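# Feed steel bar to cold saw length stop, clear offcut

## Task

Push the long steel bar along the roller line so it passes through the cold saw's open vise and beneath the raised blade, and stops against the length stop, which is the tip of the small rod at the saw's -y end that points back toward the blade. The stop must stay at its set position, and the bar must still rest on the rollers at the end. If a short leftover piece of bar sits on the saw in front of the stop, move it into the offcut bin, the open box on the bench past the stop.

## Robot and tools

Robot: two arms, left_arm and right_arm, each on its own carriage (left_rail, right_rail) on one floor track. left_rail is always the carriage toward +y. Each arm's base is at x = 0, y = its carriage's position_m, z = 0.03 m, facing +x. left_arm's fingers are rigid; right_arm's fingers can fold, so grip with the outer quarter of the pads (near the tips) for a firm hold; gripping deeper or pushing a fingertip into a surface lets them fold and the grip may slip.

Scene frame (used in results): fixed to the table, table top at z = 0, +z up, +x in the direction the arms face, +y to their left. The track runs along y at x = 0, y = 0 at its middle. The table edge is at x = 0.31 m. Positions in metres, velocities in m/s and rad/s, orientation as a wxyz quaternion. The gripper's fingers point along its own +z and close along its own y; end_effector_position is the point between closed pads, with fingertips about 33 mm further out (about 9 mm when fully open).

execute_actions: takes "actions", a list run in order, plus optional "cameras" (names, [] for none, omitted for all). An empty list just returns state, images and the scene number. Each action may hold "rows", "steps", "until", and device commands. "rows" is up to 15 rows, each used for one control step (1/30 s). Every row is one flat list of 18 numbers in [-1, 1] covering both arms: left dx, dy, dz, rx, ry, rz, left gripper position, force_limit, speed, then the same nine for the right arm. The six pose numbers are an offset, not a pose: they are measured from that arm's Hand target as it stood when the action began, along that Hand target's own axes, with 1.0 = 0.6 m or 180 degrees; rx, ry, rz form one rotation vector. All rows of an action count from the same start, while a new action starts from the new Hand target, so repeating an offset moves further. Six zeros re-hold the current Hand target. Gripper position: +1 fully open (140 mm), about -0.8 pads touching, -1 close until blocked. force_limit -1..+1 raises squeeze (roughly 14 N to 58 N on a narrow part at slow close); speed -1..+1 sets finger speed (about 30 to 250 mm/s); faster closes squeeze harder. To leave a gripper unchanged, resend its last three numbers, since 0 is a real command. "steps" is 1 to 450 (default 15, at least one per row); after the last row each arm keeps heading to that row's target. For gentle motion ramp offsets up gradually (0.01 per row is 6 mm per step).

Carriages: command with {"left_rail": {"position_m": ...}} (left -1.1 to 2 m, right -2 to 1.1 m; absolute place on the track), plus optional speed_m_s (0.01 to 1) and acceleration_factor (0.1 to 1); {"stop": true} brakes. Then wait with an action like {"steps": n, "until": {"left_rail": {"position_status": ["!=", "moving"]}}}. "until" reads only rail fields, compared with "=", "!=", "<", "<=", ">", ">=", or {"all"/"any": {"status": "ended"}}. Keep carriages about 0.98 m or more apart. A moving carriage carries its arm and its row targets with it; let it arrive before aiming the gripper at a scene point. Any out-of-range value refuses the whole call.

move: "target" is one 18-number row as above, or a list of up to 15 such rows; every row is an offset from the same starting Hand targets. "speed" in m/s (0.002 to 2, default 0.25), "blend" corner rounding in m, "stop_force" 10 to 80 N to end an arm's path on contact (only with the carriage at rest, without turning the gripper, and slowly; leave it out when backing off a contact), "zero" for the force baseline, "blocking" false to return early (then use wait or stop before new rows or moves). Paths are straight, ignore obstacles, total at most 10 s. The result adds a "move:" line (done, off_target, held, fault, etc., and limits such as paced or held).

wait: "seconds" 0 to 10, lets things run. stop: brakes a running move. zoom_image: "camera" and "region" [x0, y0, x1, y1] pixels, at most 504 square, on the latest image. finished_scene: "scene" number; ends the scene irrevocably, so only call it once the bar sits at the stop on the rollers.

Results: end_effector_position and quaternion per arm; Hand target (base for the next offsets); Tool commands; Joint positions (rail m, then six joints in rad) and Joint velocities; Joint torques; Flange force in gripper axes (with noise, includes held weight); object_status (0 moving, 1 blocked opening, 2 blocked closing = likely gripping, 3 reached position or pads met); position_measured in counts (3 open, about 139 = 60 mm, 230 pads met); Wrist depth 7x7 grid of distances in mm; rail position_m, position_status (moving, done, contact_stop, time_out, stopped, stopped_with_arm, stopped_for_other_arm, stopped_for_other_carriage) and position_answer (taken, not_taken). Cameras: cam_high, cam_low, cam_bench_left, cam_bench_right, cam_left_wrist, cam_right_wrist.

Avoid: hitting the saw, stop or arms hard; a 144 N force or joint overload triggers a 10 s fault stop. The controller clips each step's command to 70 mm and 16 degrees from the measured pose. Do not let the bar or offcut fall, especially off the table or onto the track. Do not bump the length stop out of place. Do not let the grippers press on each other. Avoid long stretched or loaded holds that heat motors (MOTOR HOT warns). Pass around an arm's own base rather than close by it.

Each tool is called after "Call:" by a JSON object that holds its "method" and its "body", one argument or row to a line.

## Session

Call:
{"method": "execute_actions", "body": {
  "actions": []
}}

Scene clock: 0.00 s.
left_arm: end_effector_position=(+0.6600, +1.3053, +0.4937) position_measured=3 object_status=3 end_effector_quat_wxyz=(+0.000, +1.000, +0.000, +0.000) | right_arm: end_effector_position=(+0.6600, -0.6514, +0.4937) position_measured=3 object_status=3 end_effector_quat_wxyz=(+0.000, +1.000, +0.000, +0.000)
Joint positions: left_arm=[1.306 -0.053 0.164 1.35 0 1.628 1.518] | right_arm=[-0.651 -0.053 0.164 1.35 0 1.628 1.518]
Joint velocities: within noise
Joint torques (N m): no reading
Flange force (N): no reading
Wrist depth (mm): cam_left_wrist=[438 539 333 547 547 350 335 / 483 595 368 599 593 590 589 / 446 453 396 620 622 398 436 / - 141 679 689 691 683 114 / - 747 745 740 767 740 109 / 838 809 762 762 772 832 868 / - - 809 752 823 908 891] | cam_right_wrist=[330 539 345 547 344 554 559 / 360 573 566 589 371 598 596 / 377 411 629 641 637 392 398 / - 685 681 697 703 708 109 / - 766 728 744 764 - - / - 863 803 784 809 941 - / - 683 665 675 941 980 -]
Hand target: left_arm +0.6600, +1.3053, +0.4937; +0.000, +1.000, +0.000, +0.000 | right_arm +0.6600, -0.6514, +0.4937; +0.000, +1.000, +0.000, +0.000
Tool commands: left_gripper/position=+1.0 left_gripper/force_limit=+1.0 left_gripper/speed=+1.0 right_gripper/position=+1.0 right_gripper/force_limit=+1.0 right_gripper/speed=+1.0
left_rail: position_m=1.306 position_status=done
right_rail: position_m=-0.651 position_status=done

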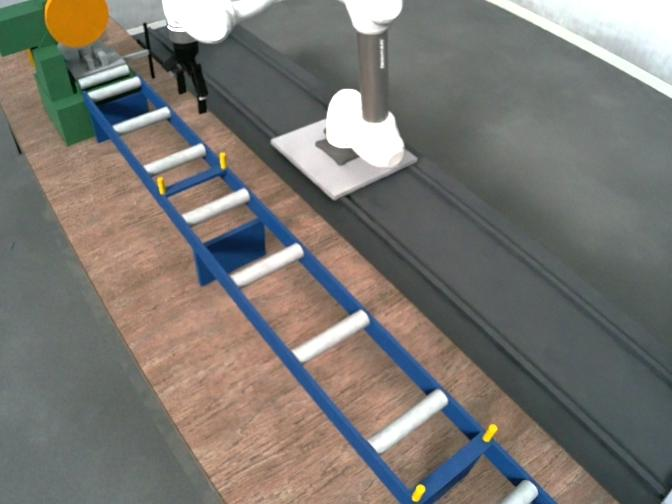

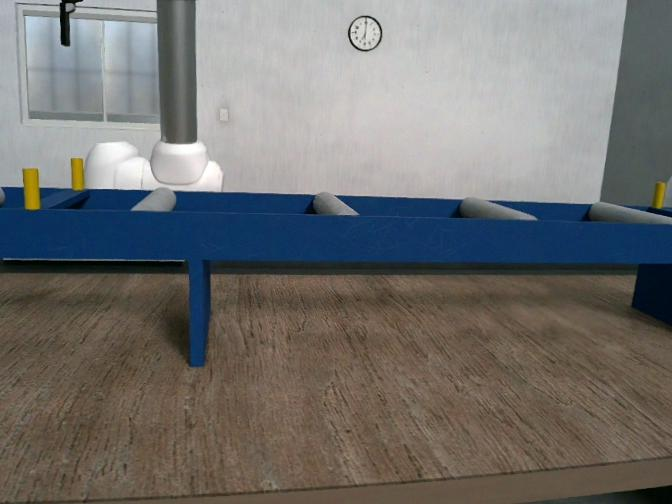

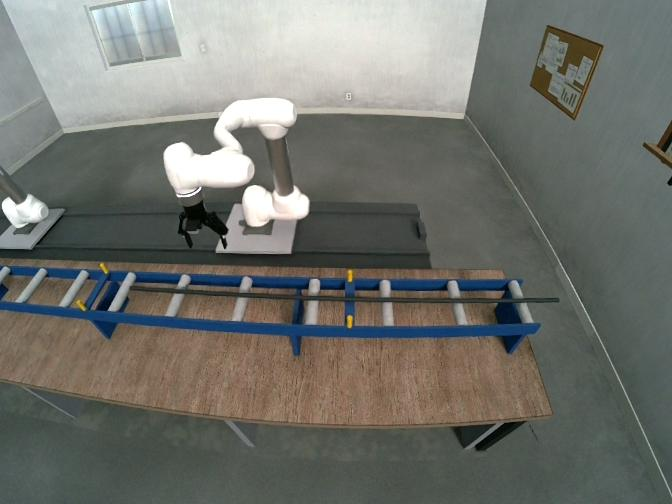

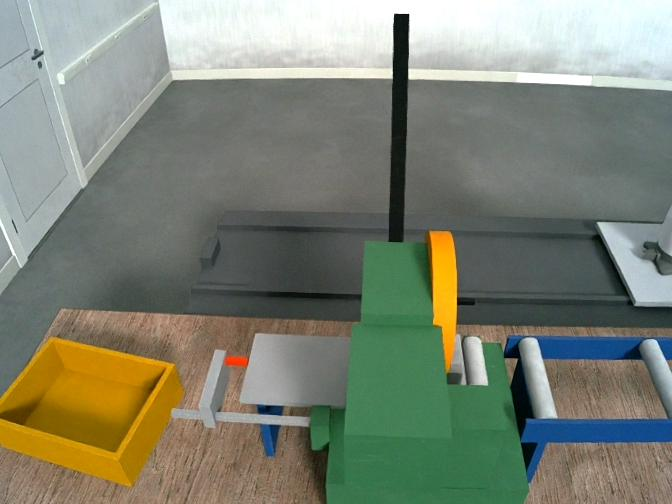

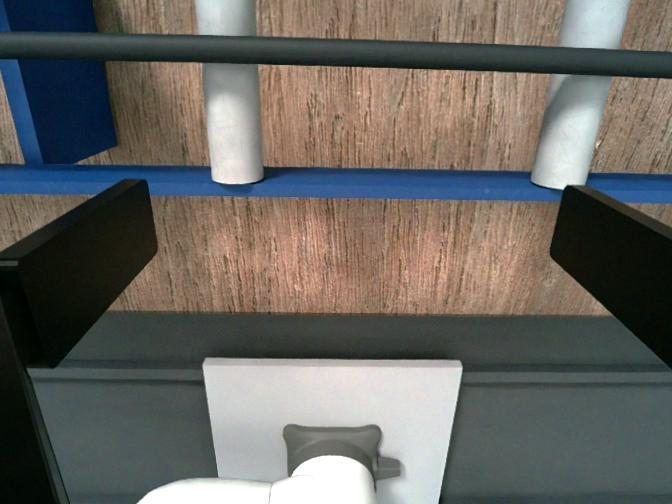

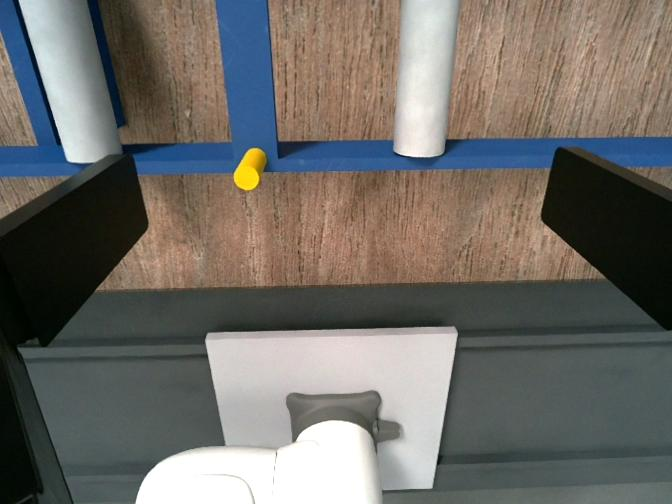

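Call:
{"method": "execute_actions", "body": {
  "actions": [
    {"left_rail":{"position_m":0.75},"right_rail":{"position_m":-0.6},"steps":120,"until":{"all":{"status":"ended"}}}
  ],
  "cameras": []
}}

Call:
{"method": "move", "body": {
  "target": [0.15,-0.75,0.1228,0,0,-0.5,-0.26,0,0,-0.0667,0,-0.0105,0,0,-0.5,1,-1,0],
  "speed": 0.6,
  "cameras": ["cam_left_wrist"]
}}

Call:
{"method": "move", "body": {
  "target": [
    [0,0,0,0,0,0,-0.26,0,0,-0.5167,-0.1383,-0.0833,0,0,0.1667,1,-1,0],
    [0,0,0,0,0,0,-0.26,0,0,-0.895,-0.5167,-0.0833,0,0,0.3333,1,-1,0],
    [0,0,0,0,0,0,-0.26,0,0,-0.9967,-0.9467,-0.0833,0,0,0.4722,1,-1,0]
  ],
  "speed": 0.5,
  "blend": [0.08,0.08,0],
  "cameras": []
}}

Call:
{"method": "execute_actions", "body": {
  "actions": [
    {"left_rail":{"position_m":2.0},"right_rail":{"position_m":-2.0,"speed_m_s":0.7},"steps":200,"until":{"all":{"status":"ended"}}}
  ],
  "cameras": ["cam_left_wrist"]
}}

Call:
{"method": "move", "body": {
  "target": [
    [0,0,0,0,0,0,-0.26,0,0,0.4231,-0.0945,0,0,0,0.1667,1,-1,0],
    [0,0,0,0,0,0,-0.26,0,0,0.8202,-0.4278,0,0,0,0.3333,1,-1,0],
    [0,0,0,0,0,0,-0.26,0,0,0.9633,-0.917,0,0,0,0.528,1,-1,0]
  ],
  "speed": 0.5,
  "blend": [0.08,0.08,0],
  "cameras": ["cam_right_wrist"]
}}

Scene clock: 14.10 s.
left_arm: end_effector_position=(+0.6600, +0.7495, +0.4937) position_measured=3 object_status=3 end_effector_quat_wxyz=(+0.000, +1.000, +0.000, +0.000) | right_arm: end_effector_position=(+0.6600, -0.6005, +0.4937) position_measured=3 object_status=3 end_effector_quat_wxyz=(+0.000, +1.000, +0.000, +0.000)
Joint positions: left_arm=[0.75 -0.053 0.164 1.35 0 1.628 1.518] | right_arm=[-0.6 -0.053 0.164 1.35 0 1.628 1.518]
Joint torques (N m): left_arm=[0.01 -59.02 -43.46 4.43 -0.2 -0.15] | right_arm=[2.44 -63.01 -40.8 3.79 0.32 0.31]
Flange force (N): left_arm=[-3.0 -0.4 0.7] | right_arm=[9.0 4.3 -1.2]
Wrist depth (mm): cam_left_wrist=[539 544 549 551 472 556 364 / 595 598 592 590 465 595 380 / 449 446 612 415 417 615 398 / - 141 683 683 681 681 114 / - 709 714 729 755 777 109 / 847 - 774 769 782 885 856 / - 878 803 762 859 891 -] | cam_right_wrist=[522 343 542 542 539 544 555 / 573 360 584 576 581 596 601 / 414 382 632 636 646 391 395 / - 685 685 691 697 699 109 / - 759 754 771 756 - - / 851 848 803 784 829 - - / 922 918 661 679 918 1019 -]
Hand target: left_arm +0.6600, +0.7495, +0.4937; +0.000, +1.000, +0.000, +0.000 | right_arm +0.6600, -0.6005, +0.4937; +0.000, +1.000, +0.000, +0.000
Tool commands: left_gripper/position=+1.0 left_gripper/force_limit=+1.0 left_gripper/speed=+1.0 right_gripper/position=+1.0 right_gripper/force_limit=+1.0 right_gripper/speed=+1.0
left_rail: position_m=0.750 position_status=done
right_rail: position_m=-0.600 position_status=done
No camera images: "cameras" was empty.

Scene clock: 16.10 s.
left_arm: end_effector_position=(+0.7500, +1.1994, +0.4200) position_measured=162 object_status=3 end_effector_quat_wxyz=(+0.000, +0.707, +0.707, +0.000) | right_arm: end_effector_position=(+0.6199, -0.6005, +0.4999) position_measured=3 object_status=3 end_effector_quat_wxyz=(+0.000, +0.707, +0.707, +0.000)
Joint positions: left_arm=[0.75 0.5 0.534 0.971 0 1.636 0.5] | right_arm=[-0.6 -0.057 0.098 1.413 0 1.63 -0.056]
Joint torques (N m): left_arm=[0.17 -93.71 -43.38 4.37 -0.17 -0.12] | right_arm=[2.12 -56.59 -40.8 3.87 0.34 0.42]
Flange force (N): left_arm=[-3.8 -6.9 1.2] | right_arm=[-4.1 9.2 -1.2]
Wrist depth (mm): cam_left_wrist=[490 310 489 488 488 493 494 / 523 337 519 527 516 530 528 / 558 368 551 562 323 560 573 / 593 92 99 336 116 97 1381 / - - 71 656 - 62 75 / - - - 699 - - - / - - - 691 - - -] | cam_right_wrist=[- 543 548 353 543 394 551 / 574 590 590 592 598 425 607 / - 624 643 636 641 420 632 / - 669 701 703 710 463 109 / - 769 754 764 771 749 798 / 848 933 841 820 820 854 - / - - 944 798 790 980 -]
Hand target: left_arm +0.7500, +1.1995, +0.4200; +0.000, +0.707, +0.707, +0.000 | right_arm +0.6199, -0.6005, +0.5000; +0.000, +0.707, +0.707, +0.000
Off the commanded pose: left_arm 0.000 m, 0 deg | right_arm 0.000 m, 0 deg.
left_rail: position_m=0.750 position_status=done
right_rail: position_m=-0.600 position_status=done
move: done
Images, in order (width x height): cam_left_wrist 672x504.

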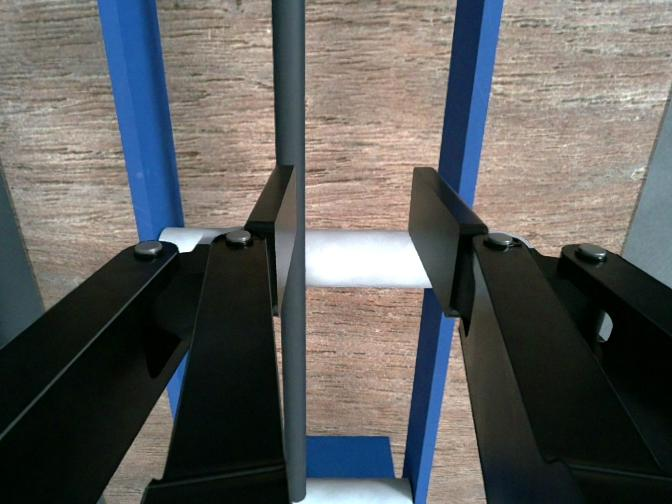

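Scene clock: 18.80 s.
left_arm: end_effector_position=(+0.7500, +1.1995, +0.4200) position_measured=162 object_status=3 end_effector_quat_wxyz=(+0.000, +0.707, +0.707, +0.000) | right_arm: end_effector_position=(+0.0520, -1.1986, +0.5500) position_measured=3 object_status=3 end_effector_quat_wxyz=(+0.000, +0.999, +0.044, +0.000)
Joint positions: left_arm=[0.75 0.5 0.535 0.971 0 1.636 0.5] | right_arm=[-0.6 -1.542 0.075 1.349 0 1.718 -0.058]
Joint torques (N m): left_arm=[0.25 -93.79 -43.39 4.44 -0.19 -0.17] | right_arm=[2.75 -54.26 -39.93 3.86 0.43 0.38]
Flange force (N): left_arm=[-3.7 -6.6 1.2] | right_arm=[-5.1 10.4 -3.1]
Wrist depth (mm): cam_left_wrist=[492 312 491 495 490 493 491 / 520 336 526 527 510 526 526 / 557 370 539 568 321 569 576 / 595 92 99 337 117 97 1381 / - - 71 652 - 61 75 / - - - 711 - - - / - - - 691 - - -] | cam_right_wrist=[564 - 620 604 609 624 625 / 604 - 652 - - 691 654 / 627 134 - - - 141 - / - 144 - 1563 769 - 109 / 1701 1866 1689 1714 1727 1727 - / 1836 - 1851 1897 1912 1912 - / 2103 2123 2084 2123 2162 2183 -]
Hand target: left_arm +0.7500, +1.1995, +0.4200; +0.000, +0.707, +0.707, +0.000 | right_arm +0.0519, -1.1986, +0.5499; +0.000, +0.999, +0.044, +0.000
Off the commanded pose: left_arm 0.000 m, 0 deg | right_arm 0.000 m, 0 deg.
left_rail: position_m=0.750 position_status=done
right_rail: position_m=-0.600 position_status=done
move: done; limits=paced
No camera images: "cameras" was empty.

Scene clock: 22.33 s.
left_arm: end_effector_position=(+0.7500, +2.4494, +0.4199) position_measured=162 object_status=3 end_effector_quat_wxyz=(+0.000, +0.707, +0.707, +0.000) | right_arm: end_effector_position=(+0.0519, -2.5985, +0.5499) position_measured=3 object_status=3 end_effector_quat_wxyz=(+0.000, +0.999, +0.044, +0.000)
Joint positions: left_arm=[2 0.5 0.535 0.971 0 1.636 0.5] | right_arm=[-2 -1.542 0.076 1.348 0 1.718 -0.058]
Joint torques (N m): left_arm=[0.44 -93.97 -43.4 4.42 -0.19 -0.11] | right_arm=[2.36 -53.57 -40.49 3.83 0.36 0.23]
Flange force (N): left_arm=[-4.1 -5.9 1.2] | right_arm=[-4.3 8.5 -1.9]
Wrist depth (mm): cam_left_wrist=[491 308 489 486 491 493 492 / 520 336 530 516 513 525 526 / 557 368 551 549 323 560 577 / 586 92 99 351 117 97 1398 / - - 71 355 - 61 75 / - - - 716 - - - / - - - 750 - - -] | cam_right_wrist=[558 1151 1231 1218 1205 1244 1264 / 604 716 1369 1337 1315 1345 1361 / 627 681 - 1446 1493 1385 1428 / - 756 1596 1585 1563 1585 109 / 1727 1563 1701 - 1740 1753 - / - 1851 1897 1912 1866 1944 - / 1961 2103 2084 2204 2162 2162 -]
Hand target: left_arm +0.7500, +2.4495, +0.4200; +0.000, +0.707, +0.707, +0.000 | right_arm +0.0519, -2.5985, +0.5499; +0.000, +0.999, +0.044, +0.000
Tool commands: left_gripper/position=-0.26 left_gripper/force_limit=+0.0 left_gripper/speed=+0.0 right_gripper/position=+1.0 right_gripper/force_limit=-1.0 right_gripper/speed=+0.0
Off the commanded pose: left_arm 0.000 m, 0 deg | right_arm 0.000 m, 0 deg.
left_rail: position_m=2.000 position_status=done
right_rail: position_m=-2.000 speed_m_s=0.70 position_status=done
Images, in order (width x height): cam_left_wrist 672x504.

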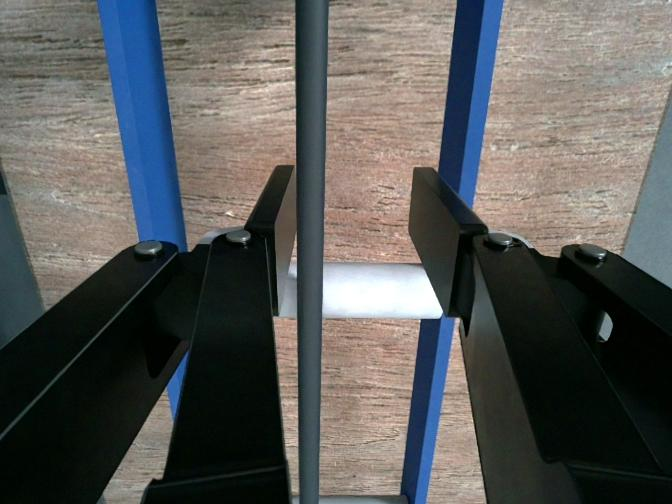

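Scene clock: 25.07 s.
left_arm: end_effector_position=(+0.7500, +2.4495, +0.4200) position_measured=162 object_status=3 end_effector_quat_wxyz=(+0.000, +0.707, +0.707, +0.000) | right_arm: end_effector_position=(+0.5797, -2.0001, +0.5499) position_measured=3 object_status=3 end_effector_quat_wxyz=(+0.000, +0.707, -0.707, +0.000)
Joint positions: left_arm=[2 0.5 0.535 0.971 0 1.636 0.5] | right_arm=[-2 -0.06 0.041 1.385 0 1.715 3.083]
Joint torques (N m): left_arm=[0.42 -93.89 -43.22 4.42 -0.13 -0.13] | right_arm=[1.6 -49.56 -40.25 3.74 0.34 0.07]
Flange force (N): left_arm=[-3.9 -5.6 0.8] | right_arm=[2.9 -8.1 -2.3]
Wrist depth (mm): cam_left_wrist=[488 311 493 484 488 494 499 / 520 338 525 515 515 525 528 / 552 367 552 552 322 565 569 / 586 92 99 352 117 97 1381 / - - 71 356 - 62 75 / - - - 722 - - - / - - - 755 - - -] | cam_right_wrist=[403 372 595 596 596 609 576 / 620 410 415 634 648 639 624 / - 425 439 685 691 141 654 / - 467 476 746 759 - 109 / - 516 523 795 823 818 - / - 587 562 620 915 907 - / - - 574 1006 1042 1076 -]
Hand target: left_arm +0.7500, +2.4495, +0.4200; +0.000, +0.707, +0.707, +0.000 | right_arm +0.5797, -2.0000, +0.5499; +0.000, +0.707, -0.707, +0.000
Off the commanded pose: left_arm 0.000 m, 0 deg | right_arm 0.000 m, 0 deg.
left_rail: position_m=2.000 position_status=done
right_rail: position_m=-2.000 speed_m_s=0.70 position_status=done
move: done; limits=paced
Images, in order (width x height): cam_right_wrist 672x504.

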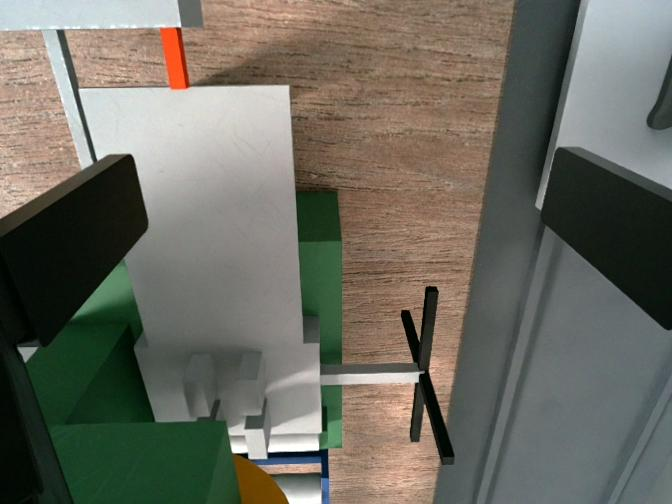

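Call:
{"method": "move", "body": {
  "target": [
    [0,-0.04,0.19,0,0,0,-0.26,0,0,0,0,0,0,0,0,1,-1,0],
    [0,-0.04,0.225,0,0,0,-0.26,0,0,0,0,0,0,0,0,1,-1,0],
    [0,-0.0062,0.225,0,0,0,-0.26,0,0,0,0,0,0,0,0,1,-1,0]
  ],
  "speed": [0.25,0.1,0.025],
  "blend": [0.01,0,0],
  "cameras": ["cam_left_wrist"]
}}

Call:
{"method": "execute_actions", "body": {
  "actions": [
    {"rows":[[0,0,0,0,0,0,-1,0,-1,0,0,0,0,0,0,1,-1,0]],"steps":50}
  ],
  "cameras": ["cam_left_wrist"]
}}

Call:
{"method": "move", "body": {
  "target": [
    [0,0,-0.0167,0,0,0,-1,0,-1,0,0,0,0,0,0,1,-1,0],
    [0,-0.0268,-0.0167,0,0,-0.0038,-1,0,-1,0,0,0,0,0,0,1,-1,0]
  ],
  "speed": [0.05,0.03],
  "cameras": ["cam_left_wrist"]
}}

Scene clock: 61.23 s.
left_arm: end_effector_position=(+0.7462, +2.4495, +0.2850) position_measured=162 object_status=3 end_effector_quat_wxyz=(+0.000, +0.707, +0.707, +0.000) | right_arm: end_effector_position=(+0.5797, -2.0000, +0.5499) position_measured=3 object_status=3 end_effector_quat_wxyz=(+0.000, +0.707, -0.707, +0.000)
Joint positions: left_arm=[2 0.503 0.542 1.202 0 1.398 0.503] | right_arm=[-2 -0.06 0.041 1.385 0 1.715 3.083]
Joint torques (N m): left_arm=[-1.82 -92.67 -42.92 3.92 -0.94 0.04] | right_arm=[2.63 -50.34 -40.29 3.73 0.35 0.28]
Flange force (N): left_arm=[-2.5 -8.1 -2.1] | right_arm=[5.1 -9.3 -2.4]
Wrist depth (mm): cam_left_wrist=[220 367 371 135 373 217 161 / 220 397 394 146 398 217 393 / 222 418 417 156 413 217 420 / 212 92 99 441 109 97 452 / - - 71 472 - 61 75 / - - - 197 229 - - / - - - 227 - - -] | cam_right_wrist=[405 371 593 589 598 607 583 / 614 397 425 639 648 650 629 / - 433 453 685 697 681 655 / - 469 480 744 761 787 109 / - 521 525 806 818 - 873 / - 590 552 612 883 - - / 343 341 587 1015 1071 1102 -]
Hand target: left_arm +0.7462, +2.4495, +0.2850; +0.000, +0.707, +0.707, +0.000 | right_arm +0.5797, -2.0000, +0.5499; +0.000, +0.707, -0.707, +0.000
Off the commanded pose: left_arm 0.000 m, 0 deg | right_arm 0.000 m, 0 deg.
left_rail: position_m=2.000 position_status=done
right_rail: position_m=-2.000 speed_m_s=0.70 position_status=done
move: done
Images, in order (width x height): cam_left_wrist 672x504.

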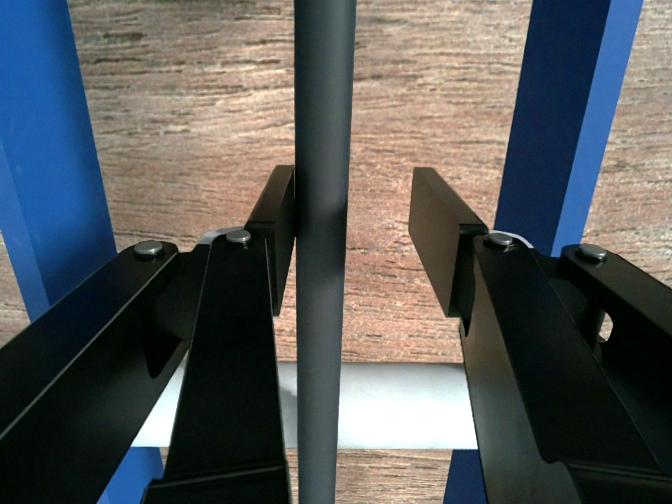

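Scene clock: 63.10 s.
left_arm: end_effector_position=(+0.7463, +2.4495, +0.2850) position_measured=203 object_status=2 end_effector_quat_wxyz=(+0.000, +0.707, +0.707, +0.000) | right_arm: end_effector_position=(+0.5797, -2.0000, +0.5499) position_measured=3 object_status=3 end_effector_quat_wxyz=(+0.000, +0.707, -0.707, +0.000)
Joint positions: left_arm=[2 0.502 0.542 1.202 0 1.398 0.503] | right_arm=[-2 -0.06 0.041 1.385 0 1.715 3.083]
Joint torques (N m): left_arm=[1.53 -88.29 -38.1 4.56 0.59 -0.69] | right_arm=[2.31 -49.94 -40.45 3.68 0.37 0.26]
Flange force (N): left_arm=[-3.2 -3.0 -7.5] | right_arm=[4.5 -8.3 -2.0]
Wrist depth (mm): cam_left_wrist=[220 371 370 134 373 203 169 / 220 396 396 141 398 217 393 / 222 422 421 151 419 216 427 / 212 440 92 159 108 96 458 / - - 76 172 - 76 72 / - - - 191 - - - / - - - - - - -] | cam_right_wrist=[406 370 590 596 595 603 578 / 622 410 408 643 641 634 625 / - 420 - 679 697 716 657 / - 467 475 596 764 - 109 / - 510 523 806 832 870 - / - - 559 612 933 964 - / - 323 614 1006 1033 1086 -]
Hand target: left_arm +0.7462, +2.4495, +0.2850; +0.000, +0.707, +0.707, +0.000 | right_arm +0.5797, -2.0000, +0.5499; +0.000, +0.707, -0.707, +0.000
Off the commanded pose: left_arm 0.000 m, 0 deg | right_arm 0.000 m, 0 deg.
left_rail: position_m=2.000 position_status=done
right_rail: position_m=-2.000 speed_m_s=0.70 position_status=done
Images, in order (width x height): cam_left_wrist 672x504.

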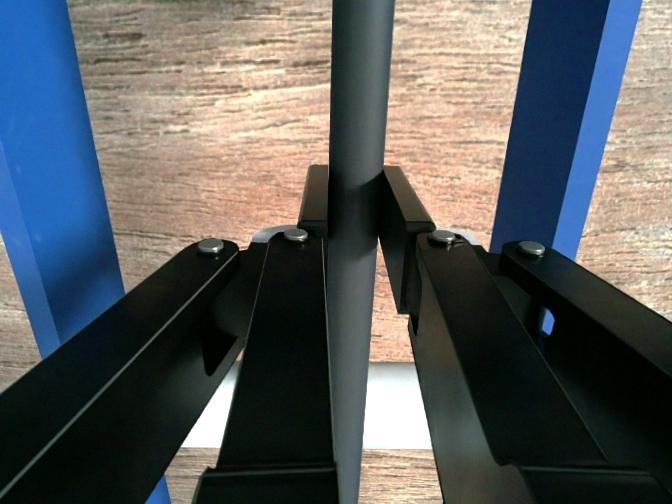

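Scene clock: 64.53 s.
left_arm: end_effector_position=(+0.7302, +2.4495, +0.2950) position_measured=203 object_status=2 end_effector_quat_wxyz=(+0.000, +0.703, +0.711, +0.000) | right_arm: end_effector_position=(+0.5797, -2.0000, +0.5499) position_measured=3 object_status=3 end_effector_quat_wxyz=(+0.000, +0.707, -0.707, +0.000)
Joint positions: left_arm=[2 0.512 0.516 1.225 0 1.401 0.5] | right_arm=[-2 -0.06 0.041 1.385 0 1.715 3.083]
Joint torques (N m): left_arm=[1.24 -113.22 -57.03 4.17 -0.24 -0.7] | right_arm=[2.49 -49.88 -40.26 3.77 0.36 0.24]
Flange force (N): left_arm=[-4.2 -5.5 25.3] | right_arm=[4.7 -8.5 -2.4]
Wrist depth (mm): cam_left_wrist=[192 372 378 134 380 373 178 / 192 398 407 142 406 394 196 / 193 423 429 151 430 253 424 / 207 236 92 160 108 96 475 / - - 75 172 - 76 72 / - - - 192 - - 67 / - - - - - - -] | cam_right_wrist=[403 371 593 593 593 609 584 / 617 412 418 645 645 645 629 / - 422 441 687 701 141 650 / - 466 466 756 769 - 109 / - 528 536 784 820 - - / - 571 558 615 883 - - / - - 615 1006 1081 - -]
Hand target: left_arm +0.7302, +2.4495, +0.2950; +0.000, +0.703, +0.711, +0.000 | right_arm +0.5797, -2.0000, +0.5499; +0.000, +0.707, -0.707, +0.000
Off the commanded pose: left_arm 0.000 m, 0 deg | right_arm 0.000 m, 0 deg.
left_rail: position_m=2.000 position_status=done
right_rail: position_m=-2.000 speed_m_s=0.70 position_status=done
move: done
Images, in order (width x height): cam_left_wrist 672x504.

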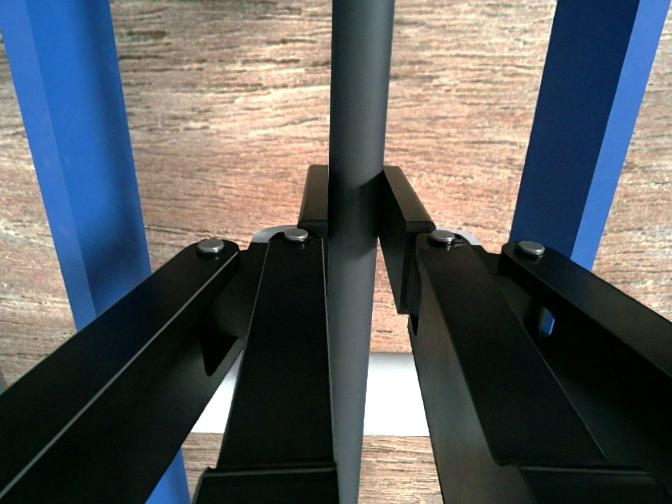

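Call:
{"method": "execute_actions", "body": {
  "actions": [
    {"left_rail":{"position_m":-0.4,"speed_m_s":0.5},"rows":[[0,0,0.0028,0,0,0,-1,0,-1,0,0,0,0,0,0,1,-1,0],[0,0,0.0056,0,0,0,-1,0,-1,0,0,0,0,0,0,1,-1,0],[0,0,0.0083,0,0,0,-1,0,-1,0,0,0,0,0,0,1,-1,0]],"steps":220,"until":{"left_rail":{"position_status":["!=","moving"]}}}
  ],
  "cameras": ["cam_right_wrist","cam_left_wrist","cam_bench_right"]
}}

Call:
{"method": "zoom_image", "body": {
  "camera": "cam_right_wrist",
  "region": [140, 320, 320, 500]
}}

Scene clock: 75.20 s.
left_arm: end_effector_position=(+0.7302, +0.0496, +0.2900) position_measured=203 object_status=2 end_effector_quat_wxyz=(+0.000, +0.703, +0.711, +0.000) | right_arm: end_effector_position=(+0.5797, -2.0000, +0.5499) position_measured=3 object_status=3 end_effector_quat_wxyz=(+0.000, +0.707, -0.707, +0.000)
Joint positions: left_arm=[-0.4 0.512 0.517 1.231 0 1.393 0.5] | right_arm=[-2 -0.06 0.041 1.385 0 1.715 3.083]
Joint torques (N m): left_arm=[-21.17 -91.9 -32.39 -5.82 7.7 -0.64] | right_arm=[2.43 -50.08 -40.54 3.72 0.37 0.24]
Flange force (N): left_arm=[29.6 -0.3 -1.4] | right_arm=[4.7 -8.5 -1.8]
Wrist depth (mm): cam_left_wrist=[192 374 374 139 377 371 178 / 194 394 398 148 400 390 187 / 188 414 428 156 425 250 197 / 199 236 92 165 108 96 457 / - - 75 176 - 76 72 / - - - 194 - - 67 / - - - - - - -] | cam_right_wrist=[586 372 590 593 604 586 576 / 615 408 413 641 643 639 627 / - 135 428 681 699 142 655 / - 475 474 787 759 - 109 / - 523 534 790 820 838 - / - 518 562 609 890 - - / - 344 559 1019 1047 - -]
Hand target: left_arm +0.7302, +0.0495, +0.2900; +0.000, +0.703, +0.711, +0.000 | right_arm +0.5797, -2.0000, +0.5499; +0.000, +0.707, -0.707, +0.000
Off the commanded pose: left_arm 0.000 m, 0 deg | right_arm 0.000 m, 0 deg.
left_rail: position_m=-0.400 speed_m_s=0.50 position_status=done
right_rail: position_m=-2.000 speed_m_s=0.70 position_status=done
Images, in order (width x height): cam_bench_right 672x504, cam_left_wrist 672x504, cam_right_wrist 672x504.

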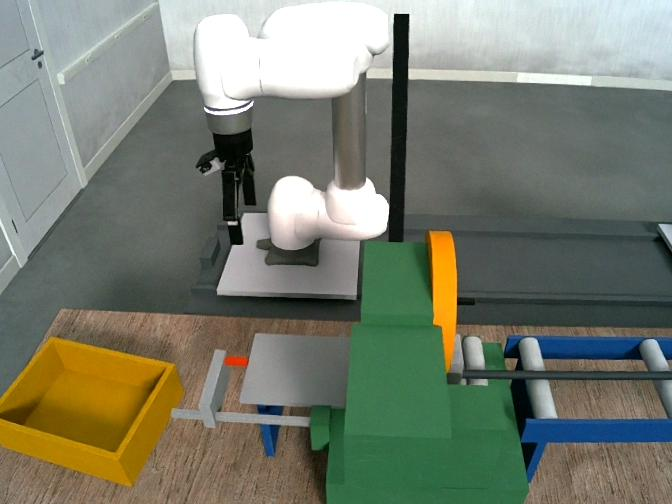

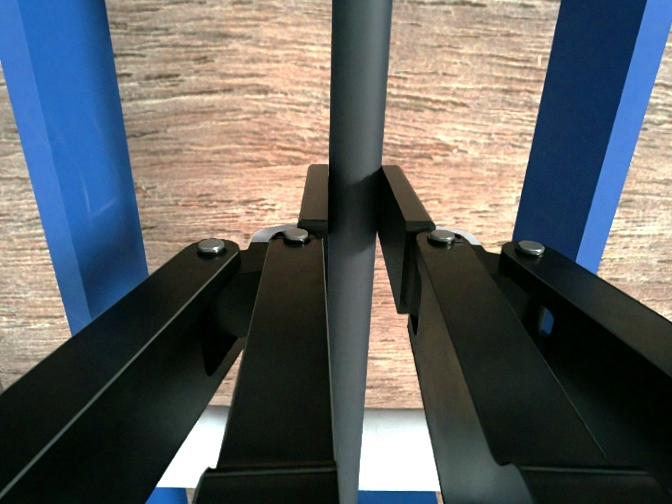

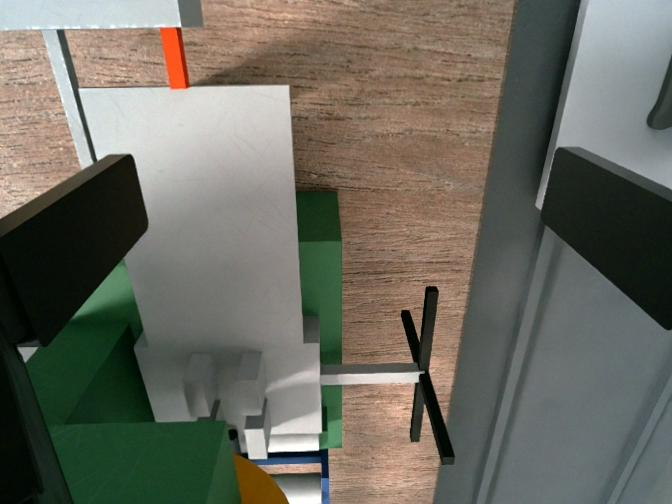

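Scaled by 2.800 from the camera's 672x504 image, which has a finer 960x720 frame.

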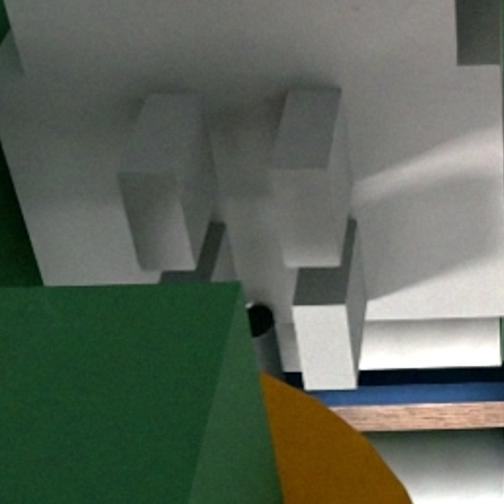

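Call:
{"method": "execute_actions", "body": {
  "actions": [
    {"rows":[[0.0017,0,0,0,0,0,-1,0,-1,0,0,0,0,0,0,1,-1,0],[0.0034,0,0,0,0,0,-1,0,-1,0,0,0,0,0,0,1,-1,0],[0.005,0,0,0,0,0,-1,0,-1,0,0,0,0,0,0,1,-1,0]],"steps":12}
  ],
  "cameras": ["cam_high","cam_right_wrist","cam_left_wrist"]
}}

Call:
{"method": "zoom_image", "body": {
  "camera": "cam_high",
  "region": [30, 20, 190, 140]
}}

Call:
{"method": "zoom_image", "body": {
  "camera": "cam_right_wrist",
  "region": [180, 380, 300, 470]
}}

Scene clock: 97.13 s.
left_arm: end_effector_position=(+0.7301, +0.0525, +0.2900) position_measured=203 object_status=2 end_effector_quat_wxyz=(+0.000, +0.703, +0.711, +0.000) | right_arm: end_effector_position=(+0.5797, -2.0000, +0.5499) position_measured=3 object_status=3 end_effector_quat_wxyz=(+0.000, +0.707, -0.707, +0.000)
Joint positions: left_arm=[-0.4 0.515 0.52 1.227 0 1.394 0.503] | right_arm=[-2 -0.06 0.041 1.385 0 1.715 3.083]
Joint torques (N m): left_arm=[1.21 -86.22 -39.19 4.26 -0.32 -0.66] | right_arm=[2.23 -49.97 -40.57 3.73 0.36 0.33]
Flange force (N): left_arm=[-3.8 -5.0 -7.5] | right_arm=[4.4 -8.2 -1.6]
Wrist depth (mm): cam_left_wrist=[192 373 374 139 375 373 179 / 193 394 401 147 400 392 187 / 188 414 428 156 429 250 197 / 199 236 92 166 108 96 456 / - - 75 177 - 76 72 / - - - 195 - - 67 / - - - - - - -] | cam_right_wrist=[405 371 592 590 598 598 580 / 612 408 412 634 645 654 625 / - 429 440 685 701 685 655 / - 125 479 759 756 - 109 / 537 527 541 823 818 - - / - 527 568 604 926 960 - / - 341 563 1006 1033 1076 -]
Hand target: left_arm +0.7301, +0.0525, +0.2900; +0.000, +0.703, +0.711, +0.000 | right_arm +0.5797, -2.0000, +0.5499; +0.000, +0.707, -0.707, +0.000
Off the commanded pose: left_arm 0.000 m, 0 deg | right_arm 0.000 m, 0 deg.
left_rail: position_m=-0.400 speed_m_s=0.50 position_status=done
right_rail: position_m=-2.000 speed_m_s=0.70 position_status=done
Images, in order (width x height): cam_high 672x504, cam_left_wrist 672x504, cam_right_wrist 672x504.

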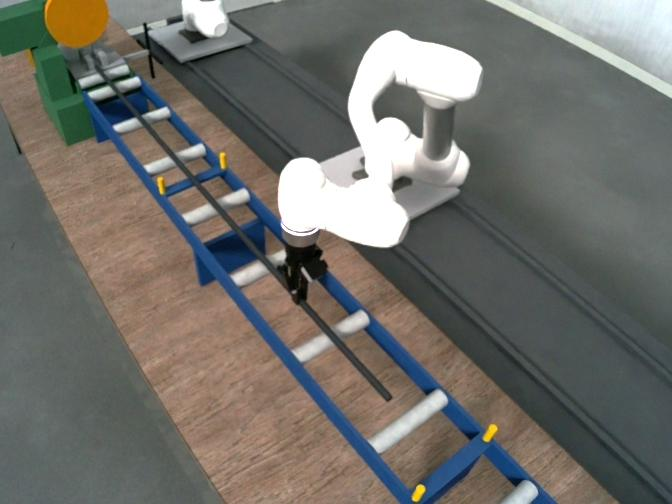

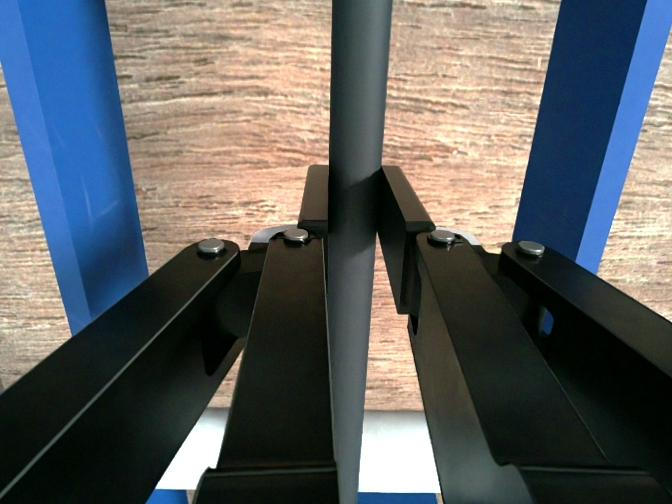

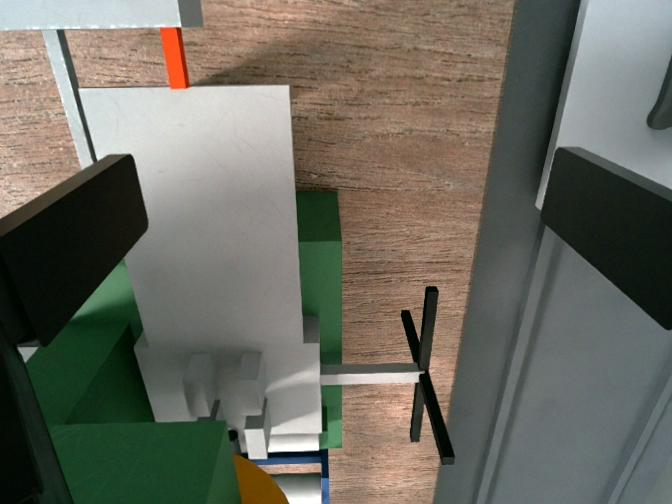

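Scaled by 3.150 from the camera's 672x504 image, which has a finer 960x720 frame.

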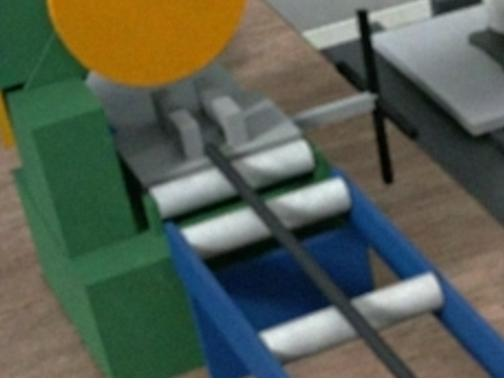

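Scaled by 4.200 from the camera's 672x504 image, which has a finer 960x720 frame.

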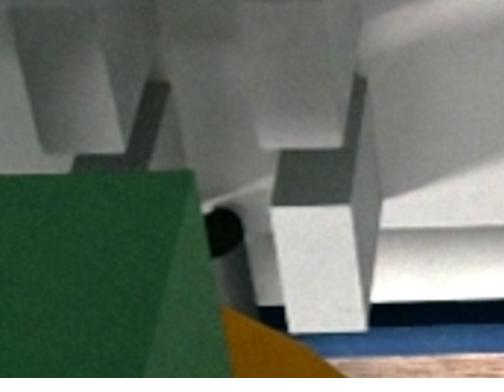

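Call:
{"method": "zoom_image", "body": {
  "camera": "cam_high",
  "region": [70, 40, 120, 80]
}}

Call:
{"method": "zoom_image", "body": {
  "camera": "cam_right_wrist",
  "region": [210, 415, 260, 455]
}}

Scaled by 10.080 from the camera's 672x504 image, which has a finer 960x720 frame.

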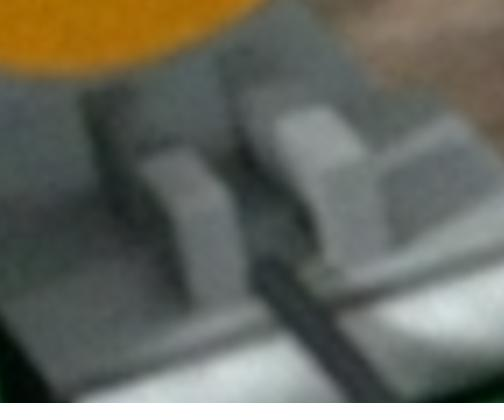

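Scaled by 10.080 from the camera's 672x504 image, which has a finer 960x720 frame.

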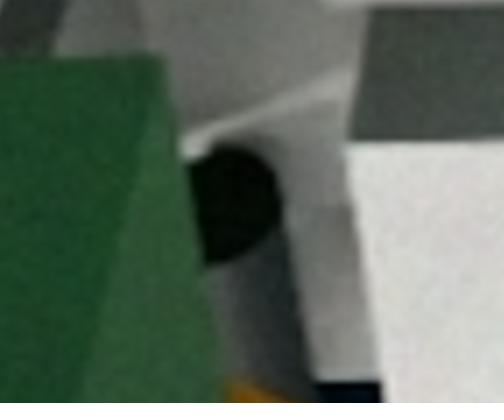

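Call:
{"method": "execute_actions", "body": {
  "actions": [
    {"rows":[[0,0,0.002,0,0,0,-1,0,-1,0,0,0,0,0,0,1,-1,0],[0,0,0.004,0,0,0,-1,0,-1,0,0,0,0,0,0,1,-1,0],[0,0,0.006,0,0,0,-1,0,-1,0,0,0,0,0,0,1,-1,0],[0,0,0.0083,0,0,0,-1,0,-1,0,0,0,0,0,0,1,-1,0]],"steps":12},
    {"rows":[[0,0,0,0,0,0,-0.26,0,0,0,0,0,0,0,0,1,-1,0]],"steps":18},
    {"rows":[[0,-0.0015,0,0,0,0,-0.26,0,0,0,0,0,0,0,0,1,-1,0],[0,-0.003,0,0,0,0,-0.26,0,0,0,0,0,0,0,0,1,-1,0],[0,-0.0045,0,0,0,0,-0.26,0,0,0,0,0,0,0,0,1,-1,0],[0,-0.006,0,0,0,0,-0.26,0,0,0,0,0,0,0,0,1,-1,0],[0,-0.0075,0,0,0,0,-0.26,0,0,0,0,0,0,0,0,1,-1,0],[0,-0.009,0,0,0,0,-0.26,0,0,0,0,0,0,0,0,1,-1,0],[0,-0.0105,0,0,0,0,-0.26,0,0,0,0,0,0,0,0,1,-1,0],[0,-0.0125,0,0,0,0,-0.26,0,0,0,0,0,0,0,0,1,-1,0]],"steps":14}
  ],
  "cameras": ["cam_left_wrist"]
}}

Call:
{"method": "execute_actions", "body": {
  "actions": [
    {"rows":[[0,0,0,0,0,0,-1,0,-1,0,0,0,0,0,0,1,-1,0]],"steps":50}
  ],
  "cameras": ["cam_left_wrist","cam_right_wrist"]
}}

Call:
{"method": "zoom_image", "body": {
  "camera": "cam_right_wrist",
  "region": [180, 380, 300, 470]
}}

Scene clock: 132.60 s.
left_arm: end_effector_position=(+0.7227, +0.0524, +0.2850) position_measured=162 object_status=3 end_effector_quat_wxyz=(+0.000, +0.703, +0.711, +0.000) | right_arm: end_effector_position=(+0.5797, -2.0000, +0.5499) position_measured=3 object_status=3 end_effector_quat_wxyz=(+0.000, +0.707, -0.707, +0.000)
Joint positions: left_arm=[-0.4 0.519 0.511 1.251 0 1.38 0.507] | right_arm=[-2 -0.06 0.041 1.385 0 1.715 3.083]
Joint torques (N m): left_arm=[0.72 -91.33 -42.73 4.44 -0.07 -0.14] | right_arm=[2.5 -49.95 -40.39 3.69 0.43 0.25]
Flange force (N): left_arm=[-3.8 -4.5 -0.8] | right_arm=[4.7 -8.4 -1.9]
Flange force at the end of the 1st action (N): left_arm=[-1.6 -0.7 -30.6] | right_arm=[4.7 -8.5 -2.1]
Flange force at the end of the 2nd action (N): left_arm=[-6.0 -6.5 -1.7] | right_arm=[4.9 -8.7 -2.0]
Wrist depth (mm): cam_left_wrist=[180 367 372 367 364 373 180 / 181 388 396 393 383 392 180 / 183 409 418 163 413 411 197 / 191 91 99 444 133 97 444 / - - 71 481 - - 76 / - - - 515 - - - / - - - 243 - - -] | cam_right_wrist=[404 372 593 595 601 606 583 / 614 410 420 643 645 654 625 / - 426 437 683 697 141 655 / - 465 491 746 766 - 109 / - 534 527 832 820 - 883 / - 548 551 609 893 972 - / - - 444 1010 1047 - -]
Hand target: left_arm +0.7226, +0.0524, +0.2850; +0.000, +0.703, +0.711, +0.000 | right_arm +0.5797, -2.0000, +0.5499; +0.000, +0.707, -0.707, +0.000
Off the commanded pose: left_arm 0.000 m, 0 deg | right_arm 0.000 m, 0 deg.
left_rail: position_m=-0.400 speed_m_s=0.50 position_status=done
right_rail: position_m=-2.000 speed_m_s=0.70 position_status=done
Images, in order (width x height): cam_left_wrist 672x504.

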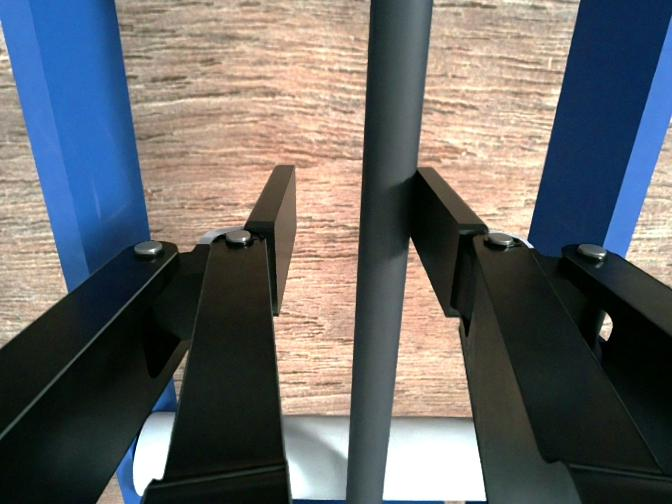

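Scene clock: 134.47 s.
left_arm: end_effector_position=(+0.7226, +0.0524, +0.2850) position_measured=203 object_status=2 end_effector_quat_wxyz=(+0.000, +0.703, +0.711, +0.000) | right_arm: end_effector_position=(+0.5797, -2.0000, +0.5499) position_measured=3 object_status=3 end_effector_quat_wxyz=(+0.000, +0.707, -0.707, +0.000)
Joint positions: left_arm=[-0.4 0.519 0.511 1.251 0 1.38 0.507] | right_arm=[-2 -0.06 0.041 1.385 0 1.715 3.083]
Joint torques (N m): left_arm=[-3.06 -88.19 -44.7 2.7 -3.23 -0.66] | right_arm=[2.41 -49.98 -40.33 3.63 0.39 0.33]
Flange force (N): left_arm=[-3.0 -13.6 -3.8] | right_arm=[4.7 -8.6 -2.2]
Wrist depth (mm): cam_left_wrist=[179 365 369 134 372 372 180 / 180 385 397 143 394 390 180 / 183 407 423 151 420 414 189 / 195 221 92 160 108 220 443 / - - 75 171 - 76 72 / - - - 190 - - 67 / - - - - - - -] | cam_right_wrist=[404 371 590 596 601 598 580 / 617 408 409 643 646 652 622 / - 134 442 683 701 141 654 / - 125 485 742 761 - 109 / 536 481 536 818 820 860 - / 499 551 559 609 863 - - / - 320 568 1010 1047 1066 -]
Hand target: left_arm +0.7226, +0.0524, +0.2850; +0.000, +0.703, +0.711, +0.000 | right_arm +0.5797, -2.0000, +0.5499; +0.000, +0.707, -0.707, +0.000
Off the commanded pose: left_arm 0.000 m, 0 deg | right_arm 0.000 m, 0 deg.
left_rail: position_m=-0.400 speed_m_s=0.50 position_status=done
right_rail: position_m=-2.000 speed_m_s=0.70 position_status=done
Images, in order (width x height): cam_left_wrist 672x504, cam_right_wrist 672x504.

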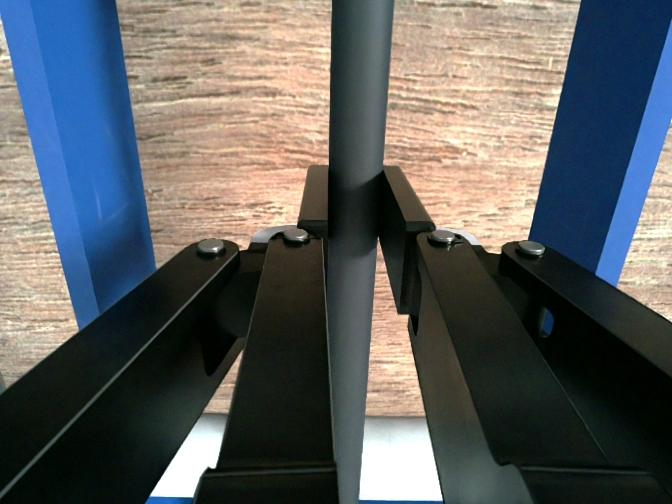

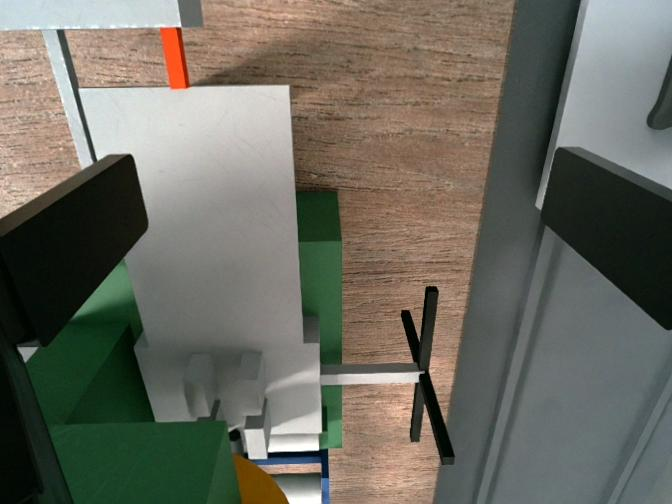

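Scaled by 4.200 from the camera's 672x504 image, which has a finer 960x720 frame.

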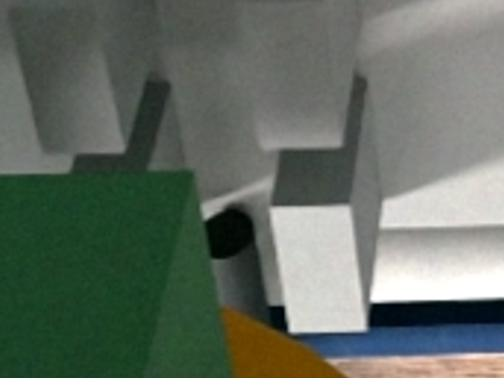

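Call:
{"method": "execute_actions", "body": {
  "actions": [
    {"rows":[[0,0,-0.002,0,0,0,-1,0,-1,0,0,0,0,0,0,1,-1,0],[0,0,-0.004,0,0,0,-1,0,-1,0,0,0,0,0,0,1,-1,0],[0,0,-0.006,0,0,0,-1,0,-1,0,0,0,0,0,0,1,-1,0],[0,0,-0.0083,0,0,0,-1,0,-1,0,0,0,0,0,0,1,-1,0]],"steps":15}
  ],
  "cameras": []
}}

Call:
{"method": "move", "body": {
  "target": [-0.0833,0,0,0,0,0,-1,0,-1,0,0,0,0,0,0,1,-1,0],
  "speed": 0.04,
  "stop_force": 15,
  "cameras": ["cam_right_wrist"]
}}

Call:
{"method": "zoom_image", "body": {
  "camera": "cam_right_wrist",
  "region": [160, 340, 300, 460]
}}

Scene clock: 153.33 s.
left_arm: end_effector_position=(+0.7227, +0.0524, +0.2901) position_measured=203 object_status=2 end_effector_quat_wxyz=(+0.000, +0.703, +0.711, +0.000) | right_arm: end_effector_position=(+0.5797, -2.0000, +0.5499) position_measured=3 object_status=3 end_effector_quat_wxyz=(+0.000, +0.707, -0.707, +0.000)
Joint positions: left_arm=[-0.4 0.519 0.509 1.244 0 1.388 0.507] | right_arm=[-2 -0.06 0.041 1.385 0 1.715 3.083]
Joint torques (N m): left_arm=[1.52 -109.08 -54.24 4.56 0.34 -0.46] | right_arm=[2.66 -50.05 -40.42 3.7 0.41 0.22]
Flange force (N): left_arm=[-4.1 -4.5 21.2] | right_arm=[5.0 -8.6 -1.8]
Wrist depth (mm): cam_left_wrist=[179 369 375 138 377 375 181 / 181 389 400 147 401 398 181 / 185 417 429 156 425 417 199 / 199 219 92 164 108 219 451 / - - 75 176 - 77 72 / - - - 195 - - 67 / - - - - - - -] | cam_right_wrist=[405 371 592 599 603 624 583 / 612 413 411 641 648 614 629 / - 422 438 691 703 141 650 / - 469 470 716 754 - 109 / - - - 792 818 883 - / - 560 547 606 890 1033 - / 332 331 669 1015 1061 - -]
Hand target: left_arm +0.7226, +0.0524, +0.2900; +0.000, +0.703, +0.711, +0.000 | right_arm +0.5797, -2.0000, +0.5499; +0.000, +0.707, -0.707, +0.000
Off the commanded pose: left_arm 0.000 m, 0 deg | right_arm 0.000 m, 0 deg.
left_rail: position_m=-0.400 speed_m_s=0.50 position_status=done
right_rail: position_m=-2.000 speed_m_s=0.70 position_status=done
No camera images: "cameras" was empty.

Scene clock: 154.77 s.
left_arm: end_effector_position=(+0.7226, +0.0479, +0.2903) position_measured=203 object_status=2 end_effector_quat_wxyz=(+0.000, +0.703, +0.711, +0.000) | right_arm: end_effector_position=(+0.5797, -2.0000, +0.5499) position_measured=3 object_status=3 end_effector_quat_wxyz=(+0.000, +0.707, -0.707, +0.000)
Joint positions: left_arm=[-0.4 0.514 0.505 1.25 0.001 1.386 0.502] | right_arm=[-2 -0.06 0.041 1.385 0 1.715 3.083]
Joint torques (N m): left_arm=[-13.06 -88.91 -39.56 -1.97 1.44 -0.52] | right_arm=[2.09 -49.79 -40.44 3.81 0.39 0.27]
Flange force (N): left_arm=[12.8 -9.4 -2.4] | right_arm=[4.1 -8.2 -1.8]
Wrist depth (mm): cam_left_wrist=[178 370 372 139 377 377 181 / 182 390 399 147 398 398 189 / 186 252 428 157 421 421 199 / 199 220 92 165 108 220 448 / - - 75 176 - 76 72 / - - - 195 - - 67 / - - - - - - -] | cam_right_wrist=[407 370 592 599 601 610 577 / 619 411 412 639 650 648 622 / - 424 439 679 703 142 655 / - 468 477 732 759 790 109 / - 521 523 809 823 993 - / - 548 547 612 929 976 - / - - 655 997 1061 1264 -]
Hand target: left_arm +0.7226, +0.0479, +0.2903; +0.000, +0.703, +0.711, +0.000 (not the last commanded pose) | right_arm +0.5797, -2.0000, +0.5499; +0.000, +0.707, -0.707, +0.000
Off the commanded pose: left_arm 0.045 m, 0 deg | right_arm 0.000 m, 0 deg.
left_rail: position_m=-0.400 speed_m_s=0.50 position_status=done
right_rail: position_m=-2.000 speed_m_s=0.70 position_status=done
move: contact (left_arm)
Images, in order (width x height): cam_right_wrist 672x504.

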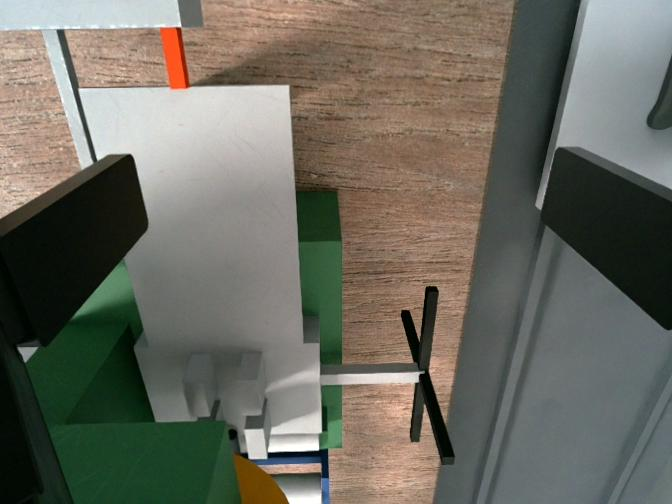

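Scaled by 3.600 from the camera's 672x504 image, which has a finer 960x720 frame.

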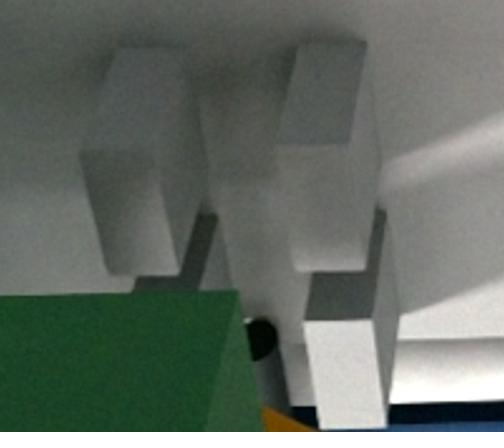

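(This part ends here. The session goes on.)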